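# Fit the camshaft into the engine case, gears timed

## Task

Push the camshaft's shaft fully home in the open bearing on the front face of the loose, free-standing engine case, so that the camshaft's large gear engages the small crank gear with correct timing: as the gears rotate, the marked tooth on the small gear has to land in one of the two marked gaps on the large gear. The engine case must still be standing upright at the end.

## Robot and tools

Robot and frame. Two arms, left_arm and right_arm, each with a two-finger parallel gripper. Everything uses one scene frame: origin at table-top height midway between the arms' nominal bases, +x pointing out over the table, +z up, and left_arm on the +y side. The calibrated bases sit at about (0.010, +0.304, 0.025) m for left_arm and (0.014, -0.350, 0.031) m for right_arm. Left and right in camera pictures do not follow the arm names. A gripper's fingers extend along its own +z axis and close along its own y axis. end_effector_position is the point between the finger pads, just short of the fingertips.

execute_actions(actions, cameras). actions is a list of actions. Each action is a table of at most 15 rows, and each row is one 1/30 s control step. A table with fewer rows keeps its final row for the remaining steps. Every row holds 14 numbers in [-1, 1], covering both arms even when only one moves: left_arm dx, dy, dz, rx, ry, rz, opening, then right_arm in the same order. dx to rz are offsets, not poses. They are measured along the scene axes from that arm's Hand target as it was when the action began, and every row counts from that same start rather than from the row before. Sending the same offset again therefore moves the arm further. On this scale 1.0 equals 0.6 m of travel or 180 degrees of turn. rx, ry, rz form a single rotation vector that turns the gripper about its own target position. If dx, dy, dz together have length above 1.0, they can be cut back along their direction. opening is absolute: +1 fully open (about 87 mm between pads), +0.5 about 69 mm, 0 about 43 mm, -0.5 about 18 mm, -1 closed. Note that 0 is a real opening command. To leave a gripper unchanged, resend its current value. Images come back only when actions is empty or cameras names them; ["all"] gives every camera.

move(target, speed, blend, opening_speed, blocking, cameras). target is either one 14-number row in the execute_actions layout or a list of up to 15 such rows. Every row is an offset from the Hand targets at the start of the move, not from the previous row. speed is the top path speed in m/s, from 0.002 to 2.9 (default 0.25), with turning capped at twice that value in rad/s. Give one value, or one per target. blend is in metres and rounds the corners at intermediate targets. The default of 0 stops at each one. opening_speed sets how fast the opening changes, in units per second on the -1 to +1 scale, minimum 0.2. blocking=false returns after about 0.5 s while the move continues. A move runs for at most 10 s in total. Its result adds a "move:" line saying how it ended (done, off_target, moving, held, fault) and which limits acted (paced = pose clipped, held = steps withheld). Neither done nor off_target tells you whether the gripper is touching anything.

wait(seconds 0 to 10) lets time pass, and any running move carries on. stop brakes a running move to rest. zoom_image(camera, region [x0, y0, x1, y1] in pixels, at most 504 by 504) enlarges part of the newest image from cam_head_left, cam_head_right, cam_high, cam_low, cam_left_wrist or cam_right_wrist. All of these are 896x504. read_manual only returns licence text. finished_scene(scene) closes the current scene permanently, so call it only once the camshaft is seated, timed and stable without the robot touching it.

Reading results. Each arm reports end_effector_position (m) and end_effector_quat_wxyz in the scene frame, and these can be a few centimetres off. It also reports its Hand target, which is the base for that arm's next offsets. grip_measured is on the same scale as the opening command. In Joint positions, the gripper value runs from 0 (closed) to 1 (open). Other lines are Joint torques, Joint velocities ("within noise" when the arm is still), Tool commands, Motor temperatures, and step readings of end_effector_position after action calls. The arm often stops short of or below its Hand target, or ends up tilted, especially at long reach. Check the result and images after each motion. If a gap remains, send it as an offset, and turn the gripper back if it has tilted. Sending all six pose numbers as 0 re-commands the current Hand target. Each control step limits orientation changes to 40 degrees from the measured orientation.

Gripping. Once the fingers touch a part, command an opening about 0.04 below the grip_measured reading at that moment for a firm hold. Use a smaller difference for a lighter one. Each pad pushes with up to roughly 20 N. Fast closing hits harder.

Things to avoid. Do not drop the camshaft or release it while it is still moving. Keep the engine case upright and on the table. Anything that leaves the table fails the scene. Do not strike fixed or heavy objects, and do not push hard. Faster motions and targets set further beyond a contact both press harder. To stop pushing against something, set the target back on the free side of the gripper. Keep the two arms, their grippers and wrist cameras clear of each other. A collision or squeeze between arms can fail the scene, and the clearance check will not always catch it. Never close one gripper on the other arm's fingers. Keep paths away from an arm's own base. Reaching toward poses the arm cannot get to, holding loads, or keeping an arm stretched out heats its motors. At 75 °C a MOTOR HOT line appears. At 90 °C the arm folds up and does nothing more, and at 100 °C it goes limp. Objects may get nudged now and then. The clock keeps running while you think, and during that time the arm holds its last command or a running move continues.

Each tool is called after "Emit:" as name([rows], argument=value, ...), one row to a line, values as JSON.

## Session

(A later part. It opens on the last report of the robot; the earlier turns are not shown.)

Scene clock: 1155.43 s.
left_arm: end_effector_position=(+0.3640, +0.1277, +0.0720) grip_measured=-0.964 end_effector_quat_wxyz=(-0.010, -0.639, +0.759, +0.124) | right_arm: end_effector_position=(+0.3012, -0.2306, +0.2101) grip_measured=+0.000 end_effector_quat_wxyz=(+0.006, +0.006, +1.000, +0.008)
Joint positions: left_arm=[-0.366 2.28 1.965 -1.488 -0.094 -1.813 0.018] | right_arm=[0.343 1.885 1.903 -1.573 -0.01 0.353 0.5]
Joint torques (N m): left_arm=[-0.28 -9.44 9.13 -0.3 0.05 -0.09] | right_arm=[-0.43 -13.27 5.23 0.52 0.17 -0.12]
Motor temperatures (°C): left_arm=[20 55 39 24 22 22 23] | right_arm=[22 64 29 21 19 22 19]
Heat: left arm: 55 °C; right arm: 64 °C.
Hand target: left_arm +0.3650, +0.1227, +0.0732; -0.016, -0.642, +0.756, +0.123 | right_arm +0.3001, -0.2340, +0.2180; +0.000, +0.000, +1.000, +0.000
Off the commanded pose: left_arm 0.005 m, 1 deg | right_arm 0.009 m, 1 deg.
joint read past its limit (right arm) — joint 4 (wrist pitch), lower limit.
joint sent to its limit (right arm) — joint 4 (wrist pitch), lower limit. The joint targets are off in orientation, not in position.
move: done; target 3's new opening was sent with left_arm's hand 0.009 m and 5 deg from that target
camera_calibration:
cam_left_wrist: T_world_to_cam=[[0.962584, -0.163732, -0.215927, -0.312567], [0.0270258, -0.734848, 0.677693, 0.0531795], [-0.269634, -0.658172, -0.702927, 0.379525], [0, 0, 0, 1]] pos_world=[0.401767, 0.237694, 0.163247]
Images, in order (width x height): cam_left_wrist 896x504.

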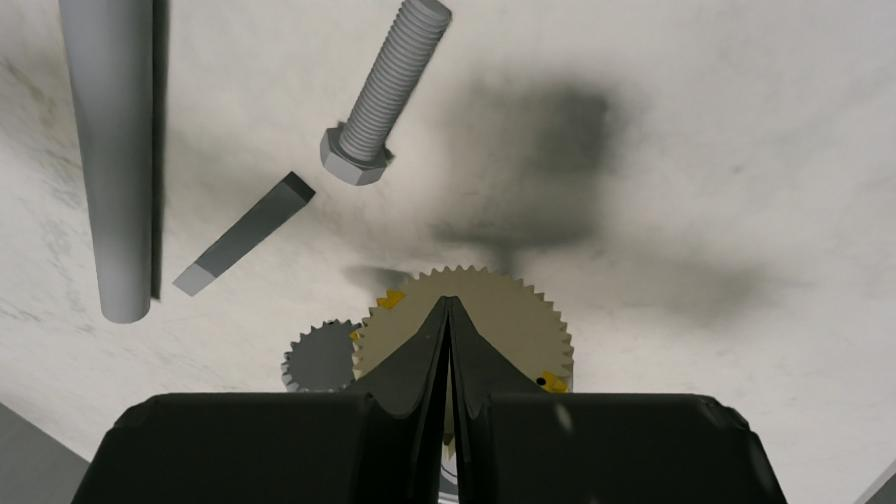

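Emit:
move(target=[-0.006,-0.062,0,0,0,0,-1,0,0,0,0,0,0,0], speed=0.03, cameras=["cam_left_wrist"])

Emit:
zoom_image(camera="cam_left_wrist", region=[310, 240, 430, 350])

Scene clock: 1160.43 s.
left_arm: end_effector_position=(+0.3619, +0.0941, +0.0727) grip_measured=-0.964 end_effector_quat_wxyz=(-0.007, -0.641, +0.757, +0.127) | right_arm: end_effector_position=(+0.3012, -0.2306, +0.2101) grip_measured=+0.000 end_effector_quat_wxyz=(+0.006, +0.006, +1.000, +0.008)
Joint positions: left_arm=[-0.441 2.344 2.077 -1.545 -0.084 -1.891 0.018] | right_arm=[0.343 1.885 1.903 -1.573 -0.01 0.353 0.5]
Joint torques (N m): left_arm=[-0.75 -9.7 9.1 -0.32 0.12 0.02] | right_arm=[-0.38 -13.22 5.27 0.51 0.17 -0.12]
Motor temperatures (°C): left_arm=[20 55 40 24 22 22 23] | right_arm=[22 64 29 21 19 22 19]
Heat: left arm: 55 °C; right arm: 64 °C.
Hand target: left_arm +0.3614, +0.0855, +0.0733; -0.016, -0.642, +0.756, +0.123 | right_arm +0.3001, -0.2340, +0.2180; +0.000, +0.000, +1.000, +0.000
Off the commanded pose: left_arm 0.009 m, 1 deg | right_arm 0.009 m, 1 deg.
joint read past its limit (right arm) — joint 4 (wrist pitch), lower limit.
joint sent to its limit (right arm) — joint 4 (wrist pitch), lower limit. The joint targets are off in orientation, not in position.
move: done
camera_calibration:
cam_left_wrist: T_world_to_cam=[[0.963537, -0.159111, -0.215127, -0.316737], [0.0277521, -0.740229, 0.671781, 0.0287237], [-0.266131, -0.653257, -0.708823, 0.356085], [0, 0, 0, 1]] pos_world=[0.399156, 0.203481, 0.164967]
Images, in order (width x height): cam_left_wrist 896x504.

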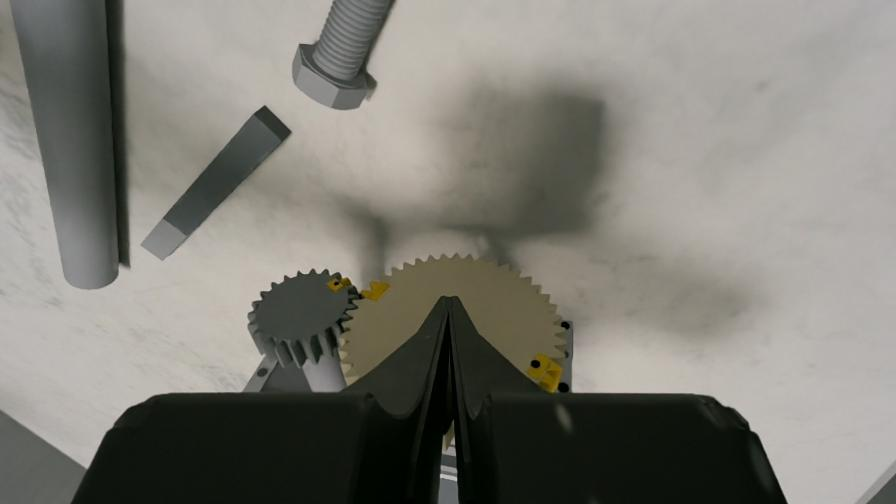

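Scaled by 4.200.

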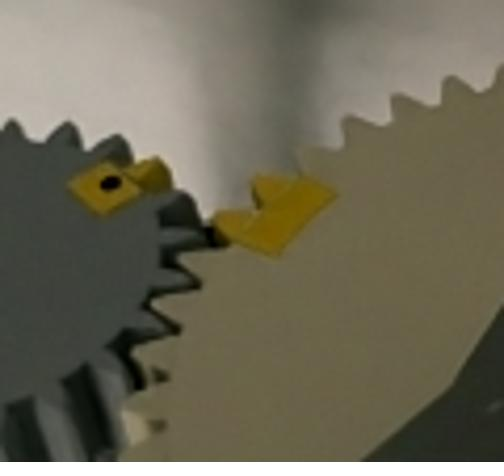

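Emit:
move([
  [0.005,0.03,0,0,0,0,-1,0,0,0,0,0,0,0],
  [-0.03,0.04,0.07,0,0,0,-1,0,0,0,0,0,0,0],
  [-0.07,0.015,0.065,0,-0.05,0,-1,0,0,0,0,0,0,0],
], speed=0.15, cameras=["cam_left_wrist"])

Scene clock: 1168.07 s.
left_arm: end_effector_position=(+0.3167, +0.0920, +0.1066) grip_measured=-0.964 end_effector_quat_wxyz=(+0.029, -0.646, +0.758, +0.082) | right_arm: end_effector_position=(+0.3012, -0.2306, +0.2101) grip_measured=+0.000 end_effector_quat_wxyz=(+0.006, +0.006, +1.000, +0.008)
Joint positions: left_arm=[-0.516 2.042 1.743 -1.412 -0.106 -1.969 0.018] | right_arm=[0.343 1.885 1.903 -1.573 -0.01 0.353 0.5]
Joint torques (N m): left_arm=[0.13 -11.4 5.44 0.15 -0.27 -0.03] | right_arm=[-0.35 -13.2 5.23 0.51 0.18 -0.11]
Motor temperatures (°C): left_arm=[20 54 40 24 22 22 23] | right_arm=[22 64 29 21 19 22 19]
Heat: left arm: 54 °C; right arm: 64 °C.
Hand target: left_arm +0.3195, +0.0945, +0.1123; +0.043, -0.650, +0.755, +0.072 | right_arm +0.3001, -0.2340, +0.2180; +0.000, +0.000, +1.000, +0.000
Off the commanded pose: left_arm 0.007 m, 2 deg | right_arm 0.009 m, 1 deg.
joint read past its limit (right arm) — joint 4 (wrist pitch), lower limit.
joint sent to its limit (right arm) — joint 4 (wrist pitch), lower limit. The joint targets are off in orientation, not in position.
move: done
camera_calibration:
cam_left_wrist: T_world_to_cam=[[0.981029, -0.164441, -0.102669, -0.283179], [-0.0498343, -0.725721, 0.686182, 0.0273647], [-0.187346, -0.668048, -0.720149, 0.344322], [0, 0, 0, 1]] pos_world=[0.343677, 0.203316, 0.200112]
Images, in order (width x height): cam_left_wrist 896x504.

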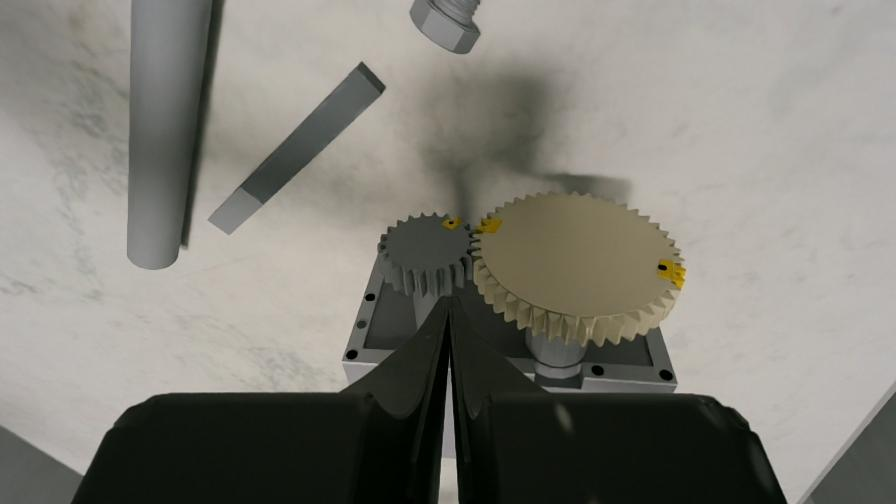

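Emit:
zoom_image(camera="cam_left_wrist", region=[435, 205, 515, 265])

Emit:
zoom_image(camera="cam_left_wrist", region=[370, 190, 530, 310])

Scaled by 6.300.

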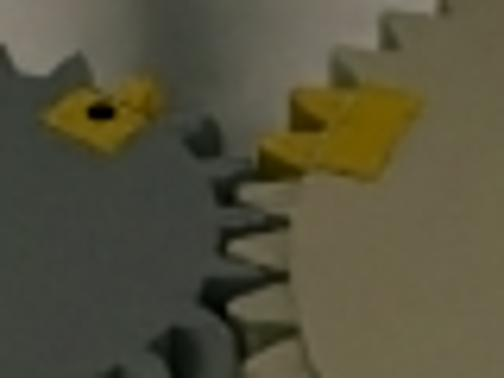

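Scaled by 3.150.

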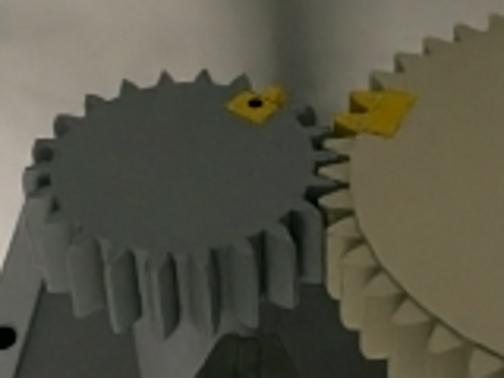

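Emit:
move([
  [0,0.07,0.09,0,0,0,-1,0,0,0,0,0,0,0],
  [0.063,-0.02,0.08,0,0,-0.5,-0.4,0,0,0,0,0,0,0],
  [0.063,-0.02,-0.035,0,0,-0.5,-0.4,0,0,0,0,0,0,0],
], speed=[0.25,0.5,0.12], cameras=["cam_left_wrist","cam_low"])

Emit:
zoom_image(camera="cam_low", region=[520, 230, 590, 280])

Scene clock: 1209.17 s.
left_arm: end_effector_position=(+0.3499, +0.0901, +0.1083) grip_measured=-0.400 end_effector_quat_wxyz=(+0.073, +0.073, +0.994, +0.030) | right_arm: end_effector_position=(+0.3012, -0.2306, +0.2101) grip_measured=+0.000 end_effector_quat_wxyz=(+0.006, +0.006, +1.000, +0.008)
Joint positions: left_arm=[-0.537 2.141 1.902 -1.232 -0.122 -0.418 0.3] | right_arm=[0.343 1.885 1.903 -1.573 -0.01 0.353 0.5]
Joint torques (N m): left_arm=[-0.1 -8.66 4.03 1.39 0.01 0.06] | right_arm=[-0.38 -13.27 5.29 0.51 0.18 -0.12]
Motor temperatures (°C): left_arm=[20 54 37 24 22 22 22] | right_arm=[22 64 29 21 19 22 19]
Heat: left arm: 54 °C; right arm: 64 °C.
Hand target: left_arm +0.3571, +0.0825, +0.0913; +0.081, +0.074, +0.994, +0.021 | right_arm +0.3001, -0.2340, +0.2180; +0.000, +0.000, +1.000, +0.000
Off the commanded pose: left_arm 0.020 m, 1 deg | right_arm 0.009 m, 1 deg.
joint read past its limit (right arm) — joint 4 (wrist pitch), lower limit.
joint sent to its limit (right arm) — joint 4 (wrist pitch), lower limit. The joint targets are off in orientation, not in position.
move: off_target (left_arm)
camera_calibration:
cam_left_wrist: T_world_to_cam=[[-0.154518, -0.984337, -0.0848825, 0.153387], [-0.717409, 0.0527139, 0.694655, 0.189026], [-0.6793, 0.168232, -0.714318, 0.446673], [0, 0, 0, 1]] pos_world=[0.462735, 0.0658758, 0.200778]
Images, in order (width x height): cam_low 896x504, cam_left_wrist 896x504.

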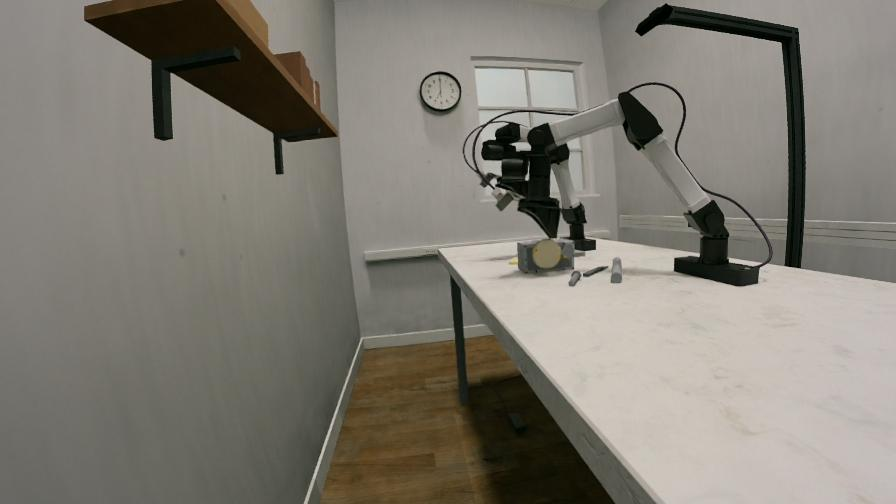

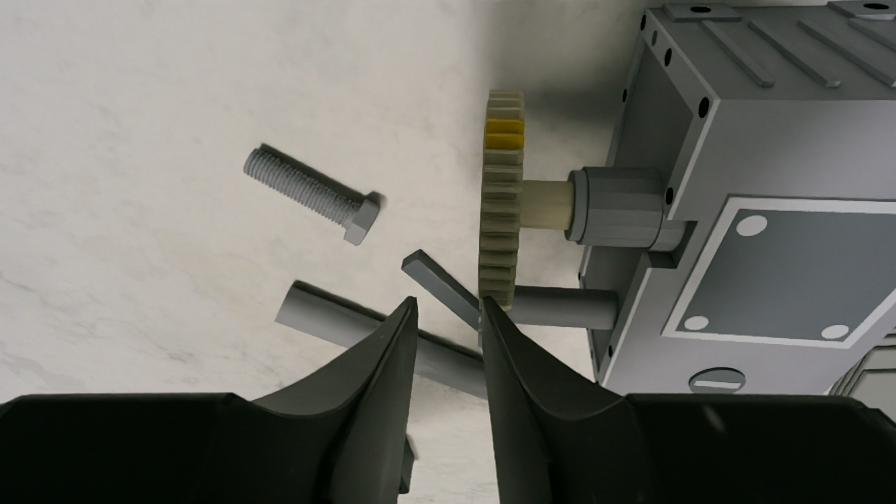

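Scaled by 7.200.

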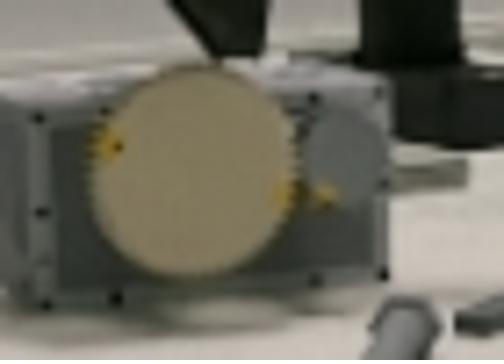

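Emit:
move([
  [0,0,0.015,0,0,0,-0.4,0,0,0,0,0,0,0],
  [0,-0.027,0.02,0,0,0,-0.4,0,0,0,0,0,0,0],
  [0,-0.023,-0.012,0,0,0,-0.4,0,0,0,0,0,0,0],
  [-0.004,0.01,-0.01,0,0,0,-0.4,0,0,0,0,0,0,0],
  [-0.015,0.02,-0.01,0,0,0,-0.4,0,0,0,0,0,0,0],
  [0.015,0.025,-0.01,0,0,0,-0.4,0,0,0,0,0,0,0],
  [-0.015,0.028,-0.008,0,0,0,-0.4,0,0,0,0,0,0,0],
  [0.015,0.03,-0.008,0,0,0,-0.4,0,0,0,0,0,0,0],
  [0,0.03,-0.008,0,0,0,-0.4,0,0,0,0,0,0,0],
], speed=0.1, blend=[0,0,0,0,0.004,0.004,0.004,0.004,0], cameras=["cam_left_wrist","cam_low"])

Emit:
zoom_image(camera="cam_low", region=[520, 230, 590, 280])

Scene clock: 1220.33 s.
left_arm: end_effector_position=(+0.3487, +0.0921, +0.0770) grip_measured=-0.400 end_effector_quat_wxyz=(+0.062, +0.076, +0.995, +0.013) | right_arm: end_effector_position=(+0.3012, -0.2306, +0.2101) grip_measured=+0.000 end_effector_quat_wxyz=(+0.006, +0.006, +1.000, +0.008)
Joint positions: left_arm=[-0.518 2.142 1.78 -1.109 -0.08 -0.397 0.3] | right_arm=[0.343 1.885 1.903 -1.573 -0.01 0.353 0.5]
Joint torques (N m): left_arm=[1.52 -12.26 7.68 0.61 -0.29 0.2] | right_arm=[-0.36 -13.23 5.22 0.51 0.18 -0.11]
Motor temperatures (°C): left_arm=[20 54 37 24 22 22 22] | right_arm=[22 64 29 21 19 22 19]
Heat: left arm: 54 °C; right arm: 64 °C.
Hand target: left_arm +0.3572, +0.1005, +0.0866; +0.082, +0.074, +0.994, +0.020 | right_arm +0.3001, -0.2340, +0.2180; +0.000, +0.000, +1.000, +0.000
Off the commanded pose: left_arm 0.015 m, 2 deg | right_arm 0.009 m, 1 deg.
joint read past its limit (right arm) — joint 4 (wrist pitch), lower limit.
joint sent to its limit (right arm) — joint 4 (wrist pitch), lower limit. The joint targets are off in orientation, not in position.
move: off_target (left_arm)
camera_calibration:
cam_left_wrist: T_world_to_cam=[[-0.162985, -0.98536, -0.0500166, 0.152802], [-0.700461, 0.0798617, 0.709208, 0.200259], [-0.694831, 0.150625, -0.703223, 0.429305], [0, 0, 0, 1]] pos_world=[0.463473, 0.0699075, 0.167515]
Images, in order (width x height): cam_low 896x504, cam_left_wrist 896x504.

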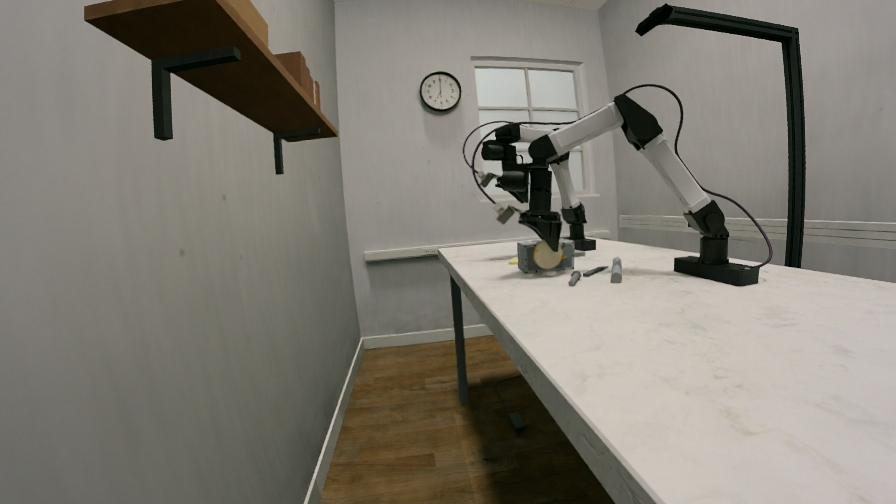

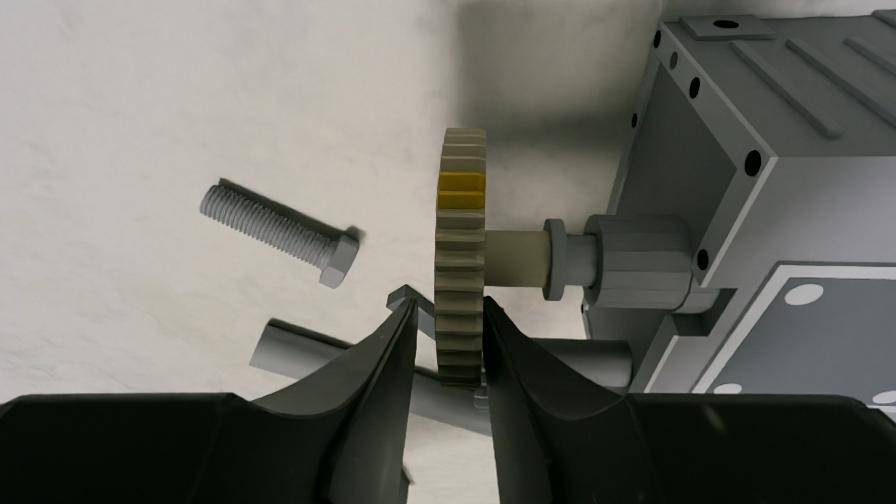

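Scaled by 7.200.

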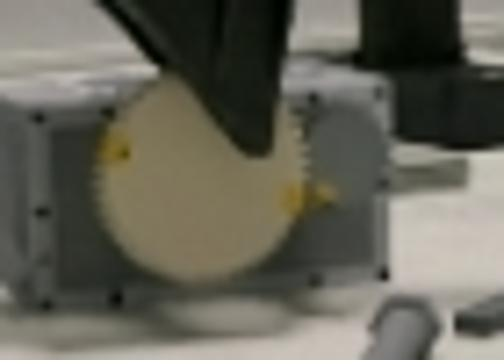

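Works. Continue.

Emit:
move([
  [-0.015,0.012,0,0,0,0,-0.4,0,0,0,0,0,0,0],
  [0.012,0.014,0,0,0,0,-0.4,0,0,0,0,0,0,0],
  [-0.015,0.014,0,0,0,0,-0.4,0,0,0,0,0,0,0],
  [0,0.014,0,0,0,0,-0.4,0,0,0,0,0,0,0],
], speed=0.1, blend=0.004, cameras=["cam_left_wrist","cam_low"])

Emit:
zoom_image(camera="cam_low", region=[520, 230, 590, 280])

Scene clock: 1225.47 s.
left_arm: end_effector_position=(+0.3472, +0.0990, +0.0768) grip_measured=-0.400 end_effector_quat_wxyz=(+0.062, +0.075, +0.995, +0.009) | right_arm: end_effector_position=(+0.3012, -0.2306, +0.2101) grip_measured=+0.000 end_effector_quat_wxyz=(+0.006, +0.006, +1.000, +0.008)
Joint positions: left_arm=[-0.502 2.119 1.743 -1.092 -0.071 -0.383 0.3] | right_arm=[0.343 1.885 1.903 -1.573 -0.01 0.353 0.5]
Joint torques (N m): left_arm=[1.83 -11.67 8.47 0.56 -0.37 0.26] | right_arm=[-0.39 -13.26 5.26 0.52 0.18 -0.11]
Motor temperatures (°C): left_arm=[20 54 37 24 22 22 22] | right_arm=[22 64 29 21 19 22 19]
Heat: left arm: 54 °C; right arm: 64 °C.
Hand target: left_arm +0.3572, +0.1090, +0.0864; +0.081, +0.074, +0.994, +0.021 | right_arm +0.3001, -0.2340, +0.2180; +0.000, +0.000, +1.000, +0.000
Off the commanded pose: left_arm 0.017 m, 3 deg | right_arm 0.009 m, 1 deg.
joint read past its limit (right arm) — joint 4 (wrist pitch), lower limit.
joint sent to its limit (right arm) — joint 4 (wrist pitch), lower limit. The joint targets are off in orientation, not in position.
move: off_target (left_arm)
camera_calibration:
cam_left_wrist: T_world_to_cam=[[-0.161874, -0.985911, -0.0421432, 0.158492], [-0.699577, 0.0845319, 0.70954, 0.198044], [-0.695981, 0.144338, -0.703404, 0.428132], [0, 0, 0, 1]] pos_world=[0.462175, 0.0777222, 0.167309]
Images, in order (width x height): cam_low 896x504, cam_left_wrist 896x504.

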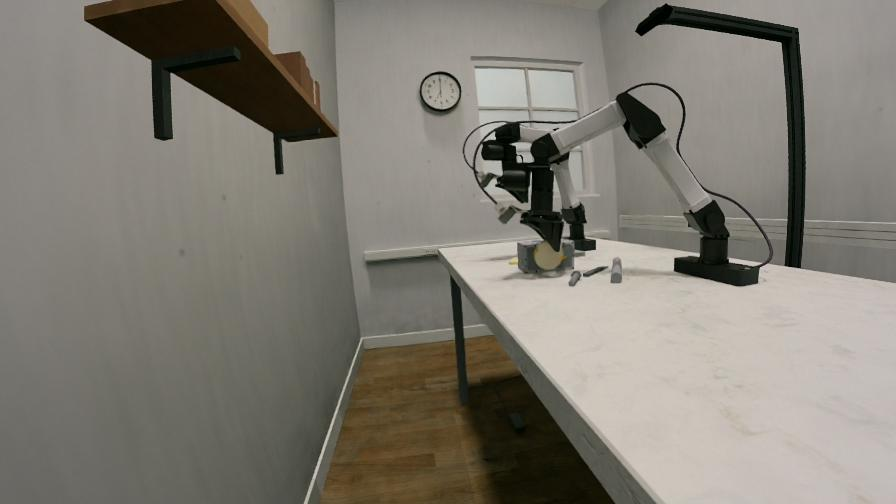

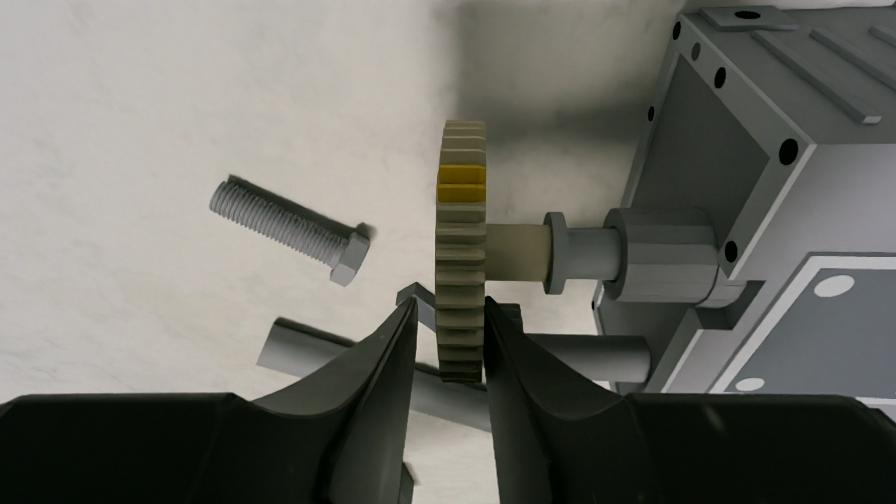

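Scaled by 7.200.

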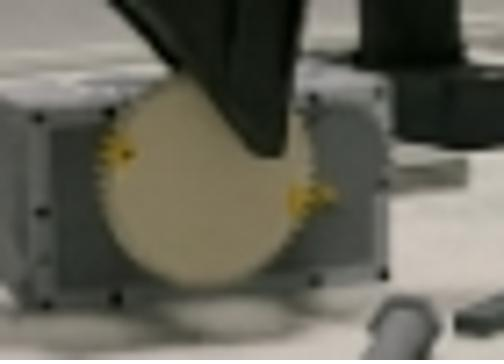

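Emit:
move([
  [-0.012,0.011,0,0,0,0,-0.4,0,0,0,0,0,0,0],
  [0.01,0.014,0,0,0,0,-0.4,0,0,0,0,0,0,0],
  [-0.002,0.0,0,0,0,0,-0.4,0,0,0,0,0,0,0],
  [0.002,-0.012,0.02,0,0,0,-0.4,0,0,0,0,0,0,0],
  [0.002,-0.012,0.02,0,0,0,-0.66,0,0,0,0,0,0,0],
  [-0.018,-0.012,0.012,-0.008,-0.055,0,-0.66,0,0,0,0,0,0,0],
], speed=0.08, cameras=["cam_left_wrist","cam_low"])

Emit:
zoom_image(camera="cam_low", region=[520, 230, 590, 280])

Scene clock: 1236.30 s.
left_arm: end_effector_position=(+0.3488, +0.0999, +0.0938) grip_measured=-0.619 end_effector_quat_wxyz=(+0.161, +0.069, +0.985, +0.007) | right_arm: end_effector_position=(+0.3012, -0.2306, +0.2101) grip_measured=+0.000 end_effector_quat_wxyz=(+0.006, +0.006, +1.000, +0.008)
Joint positions: left_arm=[-0.538 1.937 1.535 -0.89 -0.166 -0.41 0.19] | right_arm=[0.343 1.885 1.903 -1.573 -0.01 0.353 0.5]
Joint torques (N m): left_arm=[-0.69 -10.28 5.45 1.07 -0.27 0.06] | right_arm=[-0.34 -13.24 5.23 0.51 0.17 -0.1]
Motor temperatures (°C): left_arm=[20 56 38 24 22 22 22] | right_arm=[22 64 29 21 19 22 19]
Heat: left arm: 56 °C; right arm: 64 °C.
Hand target: left_arm +0.3463, +0.1017, +0.0937; +0.168, +0.071, +0.983, +0.014 | right_arm +0.3001, -0.2340, +0.2180; +0.000, +0.000, +1.000, +0.000
Off the commanded pose: left_arm 0.003 m, 1 deg | right_arm 0.009 m, 1 deg.
joint read past its limit (right arm) — joint 4 (wrist pitch), lower limit.
joint sent to its limit (right arm) — joint 4 (wrist pitch), lower limit. The joint targets are off in orientation, not in position.
move: done
camera_calibration:
cam_left_wrist: T_world_to_cam=[[-0.143433, -0.988241, -0.0529759, 0.155173], [-0.826489, 0.0901681, 0.555686, 0.245177], [-0.544375, 0.123488, -0.829703, 0.402173], [0, 0, 0, 1]] pos_world=[0.443826, 0.0815776, 0.205663]
Images, in order (width x height): cam_low 896x504, cam_left_wrist 896x504.

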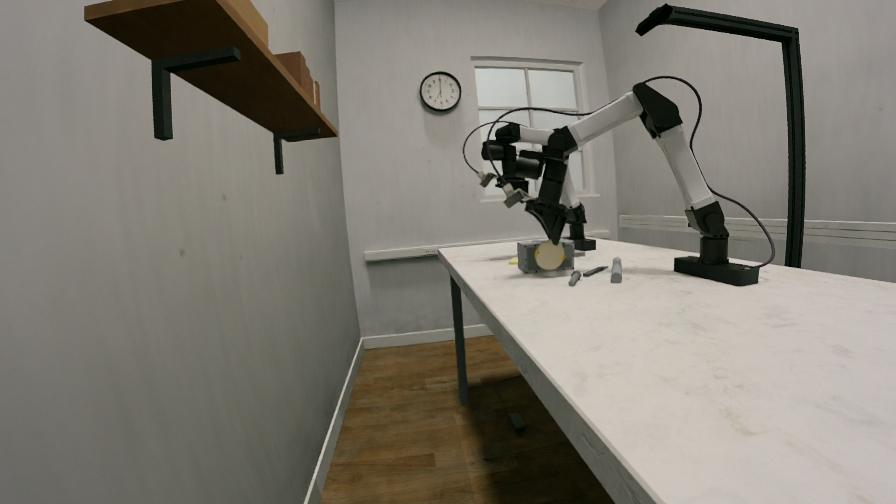

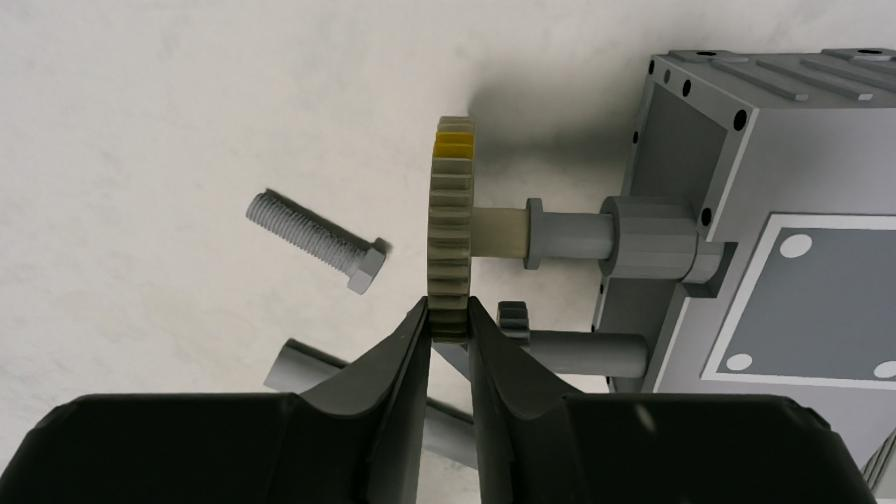

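Scaled by 7.200.

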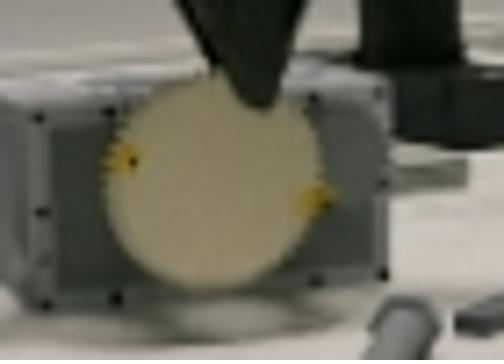

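Emit:
move(target=[-0.012,0,-0.009,-0.01,-0.065,0,-0.66,0,0,0,0,0,0,0], speed=0.08, cameras=["cam_low"])

Emit:
zoom_image(camera="cam_low", region=[520, 230, 590, 280])

Scene clock: 1241.67 s.
left_arm: end_effector_position=(+0.3428, +0.1003, +0.0901) grip_measured=-0.619 end_effector_quat_wxyz=(+0.265, +0.064, +0.962, +0.001) | right_arm: end_effector_position=(+0.3012, -0.2306, +0.2101) grip_measured=+0.000 end_effector_quat_wxyz=(+0.006, +0.006, +1.000, +0.008)
Joint positions: left_arm=[-0.593 1.76 1.241 -0.587 -0.277 -0.429 0.19] | right_arm=[0.343 1.885 1.903 -1.573 -0.01 0.353 0.5]
Joint torques (N m): left_arm=[-0.73 -8.69 5.67 1.37 -0.26 0.05] | right_arm=[-0.36 -13.27 5.27 0.52 0.17 -0.11]
Motor temperatures (°C): left_arm=[20 56 37 24 22 22 23] | right_arm=[22 64 29 21 19 22 19]
Heat: left arm: 56 °C; right arm: 64 °C.
Hand target: left_arm +0.3392, +0.1017, +0.0884; +0.268, +0.067, +0.961, +0.006 | right_arm +0.3001, -0.2340, +0.2180; +0.000, +0.000, +1.000, +0.000
Off the commanded pose: left_arm 0.004 m, 1 deg | right_arm 0.009 m, 1 deg.
joint read past its limit (right arm) — joint 4 (wrist pitch), lower limit.
joint sent to its limit (right arm) — joint 4 (wrist pitch), lower limit. The joint targets are off in orientation, not in position.
move: done
Images, in order (width x height): cam_low 896x504.

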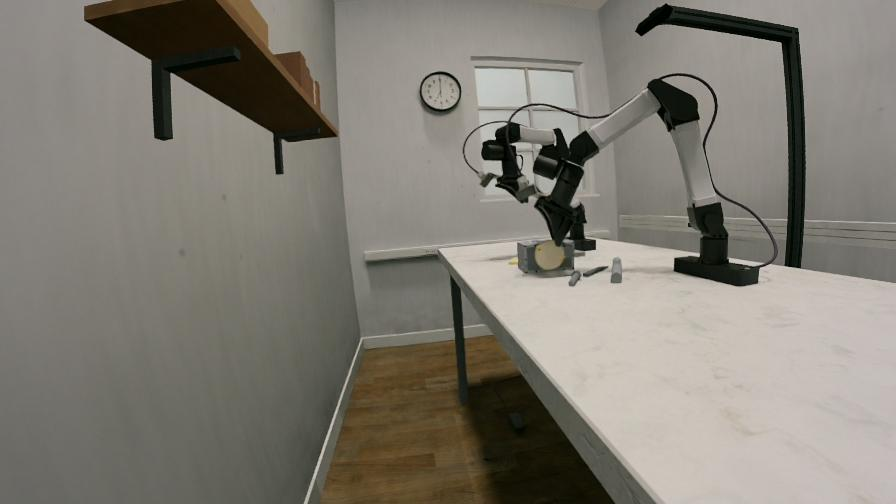

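Scaled by 7.200.

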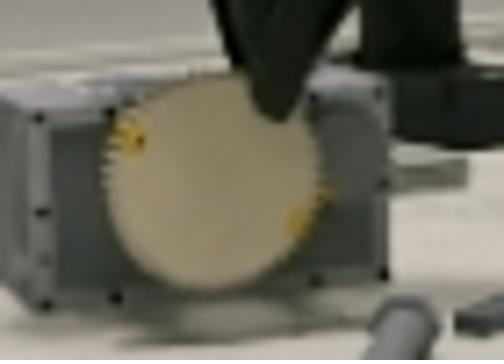

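Emit:
move(target=[0.005,0,0.003,0.002,0.015,0,-0.66,0,0,0,0,0,0,0], speed=0.08, cameras=["cam_low"])

Emit:
zoom_image(camera="cam_low", region=[520, 230, 590, 280])

Scene clock: 1247.87 s.
left_arm: end_effector_position=(+0.3430, +0.1001, +0.0911) grip_measured=-0.619 end_effector_quat_wxyz=(+0.259, +0.065, +0.964, +0.004) | right_arm: end_effector_position=(+0.3012, -0.2306, +0.2101) grip_measured=+0.000 end_effector_quat_wxyz=(+0.006, +0.006, +1.000, +0.008)
Joint positions: left_arm=[-0.593 1.771 1.263 -0.612 -0.276 -0.429 0.19] | right_arm=[0.343 1.885 1.903 -1.573 -0.01 0.353 0.5]
Joint torques (N m): left_arm=[0.8 -6.45 9.98 0.88 -0.02 0.11] | right_arm=[-0.4 -13.24 5.24 0.51 0.17 -0.11]
Motor temperatures (°C): left_arm=[20 55 37 25 22 22 23] | right_arm=[22 64 29 21 19 22 19]
Heat: left arm: 55 °C; right arm: 64 °C.
Hand target: left_arm +0.3423, +0.1017, +0.0901; +0.245, +0.068, +0.967, +0.008 | right_arm +0.3001, -0.2340, +0.2180; +0.000, +0.000, +1.000, +0.000
Off the commanded pose: left_arm 0.002 m, 2 deg | right_arm 0.009 m, 1 deg.
joint read past its limit (right arm) — joint 4 (wrist pitch), lower limit.
joint sent to its limit (right arm) — joint 4 (wrist pitch), lower limit. The joint targets are off in orientation, not in position.
move: done
Images, in order (width x height): cam_low 896x504.

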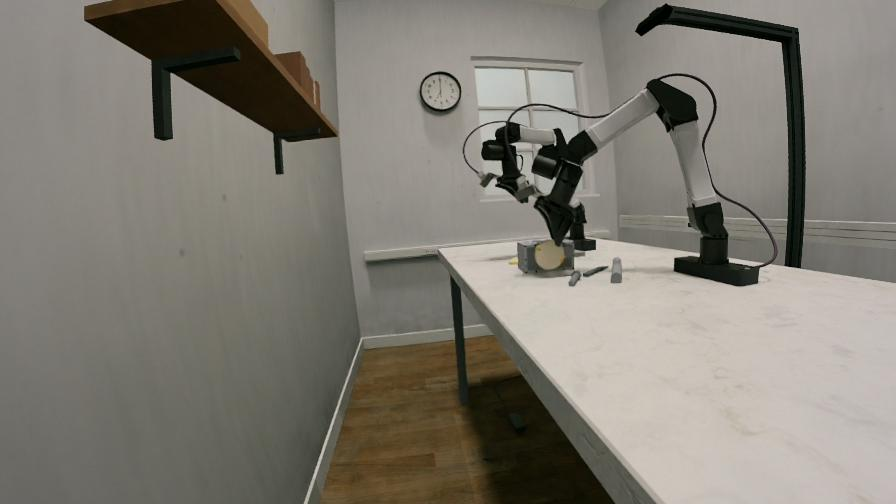

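Scaled by 7.200.

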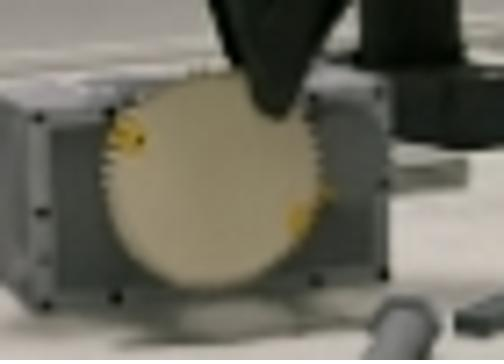

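Emit:
move([
  [0,-0.002,0,0,0,0,-0.4,0,0,0,0,0,0,0],
  [-0.04,0,0.09,0,0,0,-0.4,0,0,0,0,0,0,0],
  [-0.02,0.12,0.1,0,0.15,0.5,-1,0,0,0,0,0,0,0],
  [0.034,0.1,-0.028,0,0.15,0.5,-1,0,0,0,0,0,0,0],
  [0.034,0.036,-0.028,0,0.15,0.5,-1,0,0,0,0,0,0,0],
  [0.03,-0.045,-0.028,0,0.15,0.5,-1,0,0,0,0,0,0,0],
], speed=[0.1,0.25,0.7,0.25,0.05,0.03], cameras=["cam_left_wrist","cam_low"])

Emit:
zoom_image(camera="cam_left_wrist", region=[310, 240, 430, 350])

Scene clock: 1261.87 s.
left_arm: end_effector_position=(+0.3593, +0.0933, +0.0731) grip_measured=-0.964 end_effector_quat_wxyz=(-0.018, -0.638, +0.758, +0.134) | right_arm: end_effector_position=(+0.3012, -0.2306, +0.2101) grip_measured=+0.000 end_effector_quat_wxyz=(+0.006, +0.006, +1.000, +0.008)
Joint positions: left_arm=[-0.44 2.364 2.107 -1.577 -0.07 -1.883 0.018] | right_arm=[0.343 1.885 1.903 -1.573 -0.01 0.353 0.5]
Joint torques (N m): left_arm=[-2.14 -9.74 9.26 -0.12 0.24 -0.08] | right_arm=[-0.34 -13.19 5.23 0.51 0.17 -0.11]
Motor temperatures (°C): left_arm=[20 54 39 25 22 22 23] | right_arm=[22 64 29 21 19 22 19]
Heat: left arm: 54 °C; right arm: 64 °C.
Hand target: left_arm +0.3602, +0.0747, +0.0733; -0.041, -0.629, +0.759, +0.163 | right_arm +0.3001, -0.2340, +0.2180; +0.000, +0.000, +1.000, +0.000
Off the commanded pose: left_arm 0.019 m, 4 deg | right_arm 0.009 m, 1 deg.
joint read past its limit (left arm) — joint 4 (wrist pitch), lower limit.
joint read past its limit (right arm) — joint 4 (wrist pitch), lower limit.
joint sent to its limit (left arm) — joint 4 (wrist pitch), lower limit. The joint targets are off in orientation, not in position.
joint sent to its limit (right arm) — joint 4 (wrist pitch), lower limit. The joint targets are off in orientation, not in position.
move: off_target (left_arm); target 3's new opening was sent with left_arm's hand 0.010 m and 9 deg from that target
camera_calibration:
cam_left_wrist: T_world_to_cam=[[0.956716, -0.162862, -0.241185, -0.30948], [0.0440008, -0.738274, 0.673064, 0.0218554], [-0.287677, -0.654544, -0.699153, 0.362166], [0, 0, 0, 1]] pos_world=[0.39931, 0.202786, 0.163857]
Images, in order (width x height): cam_low 896x504, cam_left_wrist 896x504.

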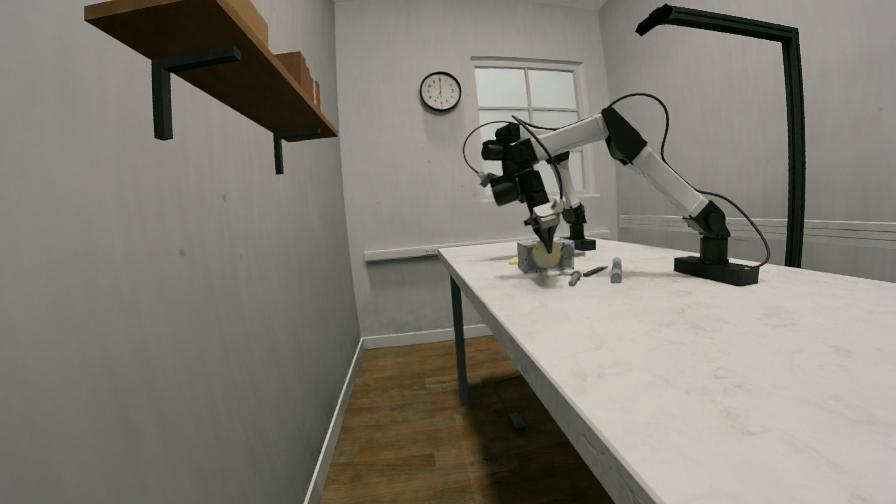

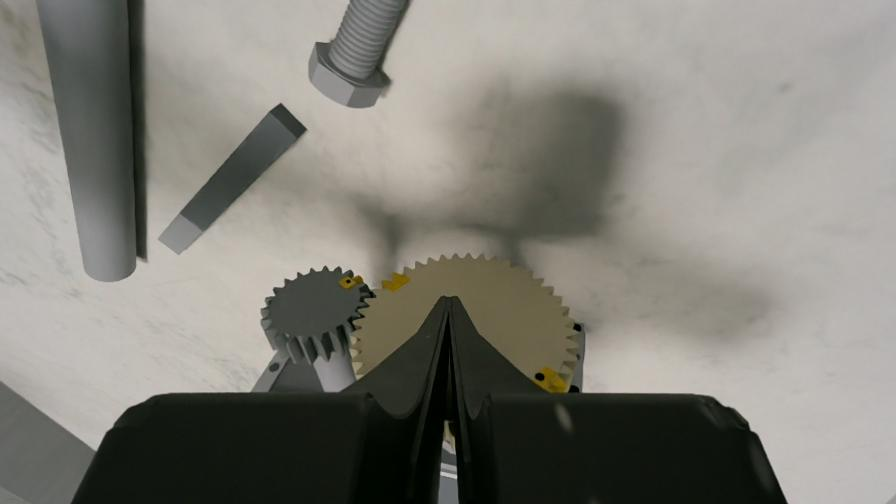

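Scaled by 4.200.

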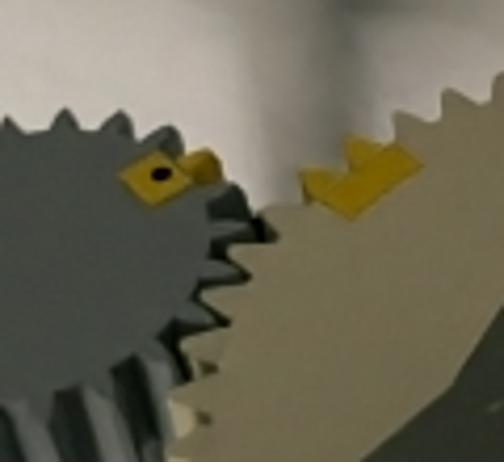

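Emit:
move([
  [0.004,0.06,0,0,0,0,-1,0,0,0,0,0,0,0],
  [-0.03,0.07,0.1,0,-0.05,0,-1,0,0,0,0,0,0,0],
  [-0.07,0.03,0.08,0,-0.09,0,-1,0,0,0,0,0,0,0],
], speed=0.15, cameras=["cam_left_wrist","cam_low"])

Emit:
zoom_image(camera="cam_left_wrist", region=[400, 200, 640, 400])

Emit:
zoom_image(camera="cam_low", region=[500, 230, 600, 290])

Scene clock: 1270.73 s.
left_arm: end_effector_position=(+0.3147, +0.0891, +0.1149) grip_measured=-0.964 end_effector_quat_wxyz=(+0.052, -0.640, +0.762, +0.084) | right_arm: end_effector_position=(+0.3012, -0.2306, +0.2101) grip_measured=+0.000 end_effector_quat_wxyz=(+0.006, +0.006, +1.000, +0.008)
Joint positions: left_arm=[-0.546 2.031 1.764 -1.436 -0.147 -1.99 0.018] | right_arm=[0.343 1.885 1.903 -1.573 -0.01 0.353 0.5]
Joint torques (N m): left_arm=[0.44 -11.58 5.42 0.18 -0.34 -0.03] | right_arm=[-0.34 -13.27 5.24 0.5 0.17 -0.11]
Motor temperatures (°C): left_arm=[20 55 38 24 22 22 23] | right_arm=[22 64 29 21 19 22 19]
Heat: left arm: 55 °C; right arm: 64 °C.
Hand target: left_arm +0.3182, +0.0926, +0.1213; +0.066, -0.646, +0.757, +0.073 | right_arm +0.3001, -0.2340, +0.2180; +0.000, +0.000, +1.000, +0.000
Off the commanded pose: left_arm 0.008 m, 2 deg | right_arm 0.009 m, 1 deg.
joint read past its limit (right arm) — joint 4 (wrist pitch), lower limit.
joint sent to its limit (right arm) — joint 4 (wrist pitch), lower limit. The joint targets are off in orientation, not in position.
move: done
camera_calibration:
cam_left_wrist: T_world_to_cam=[[0.981092, -0.177607, -0.0769068, -0.282589], [-0.0832691, -0.746053, 0.66066, 0.0347771], [-0.174714, -0.641764, -0.746735, 0.34469], [0, 0, 0, 1]] pos_world=[0.340364, 0.196966, 0.212684]
Images, in order (width x height): cam_low 896x504, cam_left_wrist 896x504.

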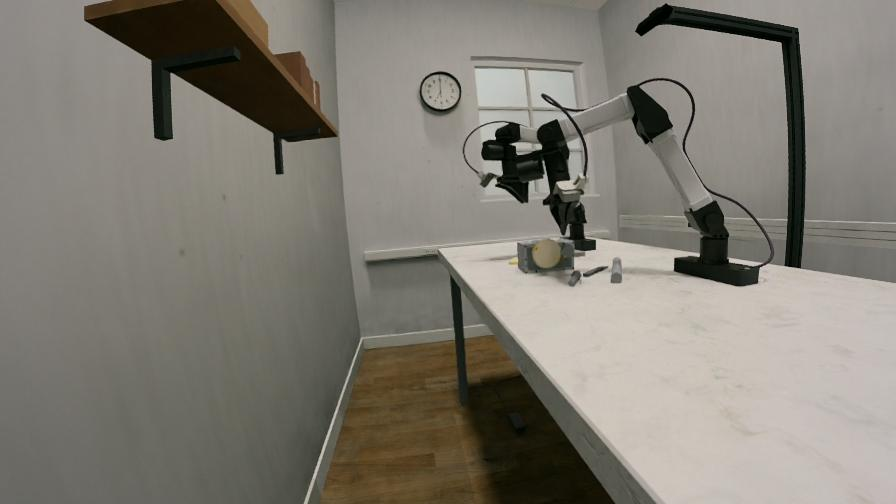

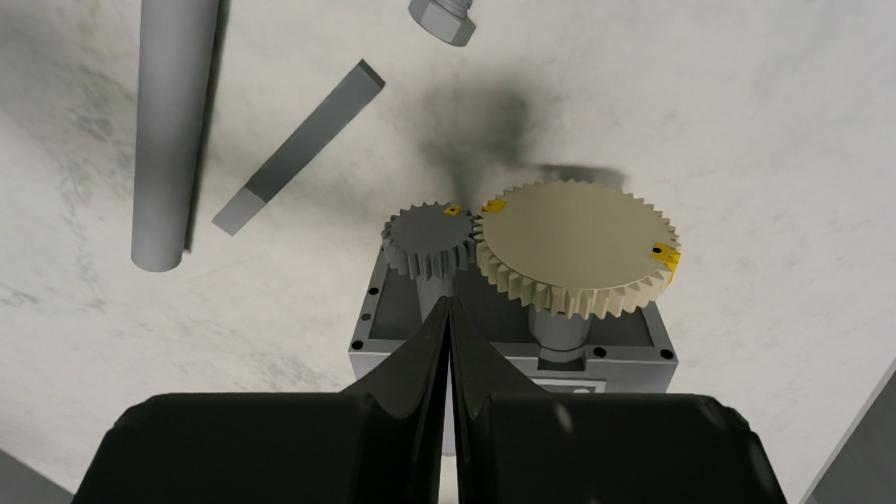

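Scaled by 2.100.

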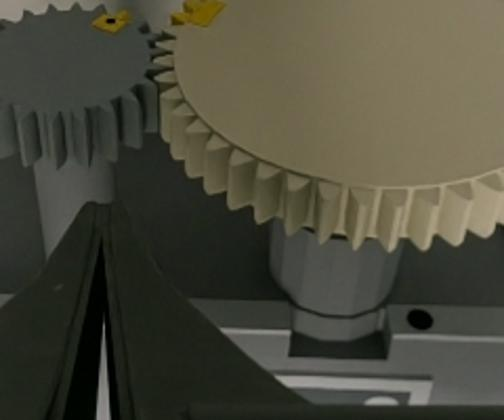

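Scaled by 5.040.

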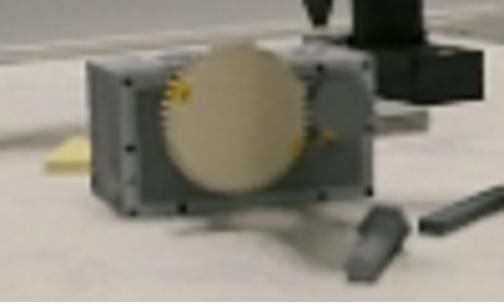

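Emit:
move([
  [0,0.07,0.09,0,0,0,-1,0,0,0,0,0,0,0],
  [0.063,0.03,0.08,0,0,-0.5,-1,0,0,0,0,0,0,0],
], speed=[0.3,0.5], cameras=["cam_left_wrist"])

Emit:
zoom_image(camera="cam_left_wrist", region=[440, 60, 740, 300])

Scene clock: 1277.13 s.
left_arm: end_effector_position=(+0.3499, +0.1191, +0.1668) grip_measured=-0.964 end_effector_quat_wxyz=(+0.089, +0.073, +0.993, +0.018) | right_arm: end_effector_position=(+0.3012, -0.2306, +0.2101) grip_measured=+0.000 end_effector_quat_wxyz=(+0.006, +0.006, +1.000, +0.008)
Joint positions: left_arm=[-0.473 2.048 1.994 -1.37 -0.107 -0.355 0.018] | right_arm=[0.343 1.885 1.903 -1.573 -0.01 0.353 0.5]
Joint torques (N m): left_arm=[-0.28 -8.44 10.06 0.82 0.1 0.14] | right_arm=[-0.36 -13.19 5.2 0.52 0.17 -0.12]
Motor temperatures (°C): left_arm=[20 55 39 24 22 22 22] | right_arm=[22 64 29 21 19 22 19]
Heat: left arm: 55 °C; right arm: 64 °C.
Hand target: left_arm +0.3560, +0.1108, +0.1693; +0.098, +0.078, +0.992, +0.005 | right_arm +0.3001, -0.2340, +0.2180; +0.000, +0.000, +1.000, +0.000
Off the commanded pose: left_arm 0.011 m, 2 deg | right_arm 0.009 m, 1 deg.
joint read past its limit (right arm) — joint 4 (wrist pitch), lower limit.
joint sent to its limit (right arm) — joint 4 (wrist pitch), lower limit. The joint targets are off in orientation, not in position.
move: off_target (left_arm)
camera_calibration:
cam_left_wrist: T_world_to_cam=[[-0.153488, -0.986097, -0.0636707, 0.183203], [-0.738633, 0.0716907, 0.670285, 0.156125], [-0.656401, 0.14991, -0.739368, 0.481941], [0, 0, 0, 1]] pos_world=[0.459785, 0.0972152, 0.263348]
Images, in order (width x height): cam_left_wrist 896x504.

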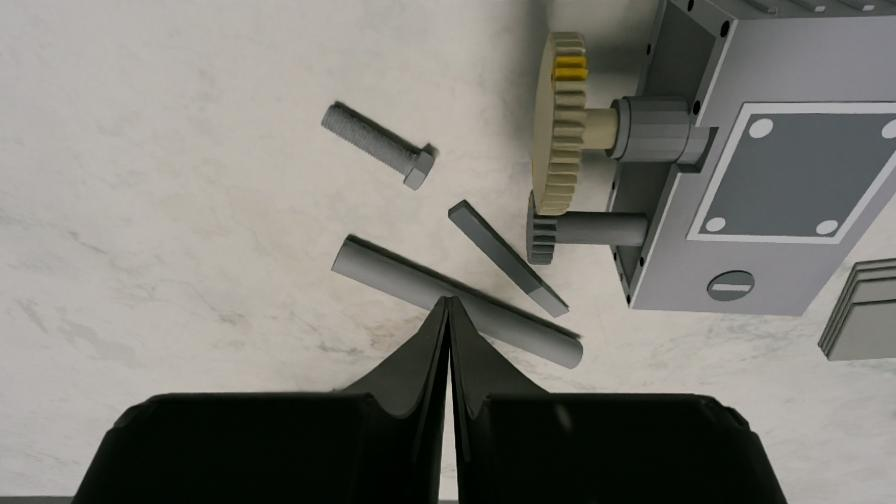

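Scaled by 1.680.

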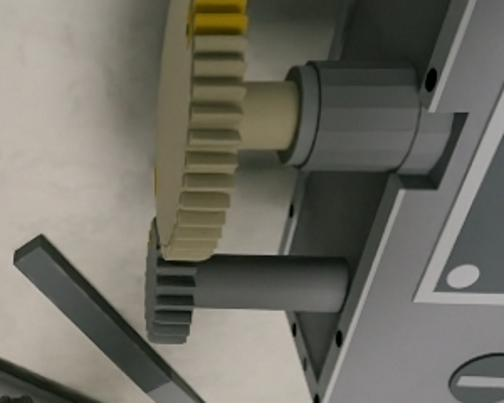

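Emit:
finished_scene(scene=2)

The scene is finished: the task was done.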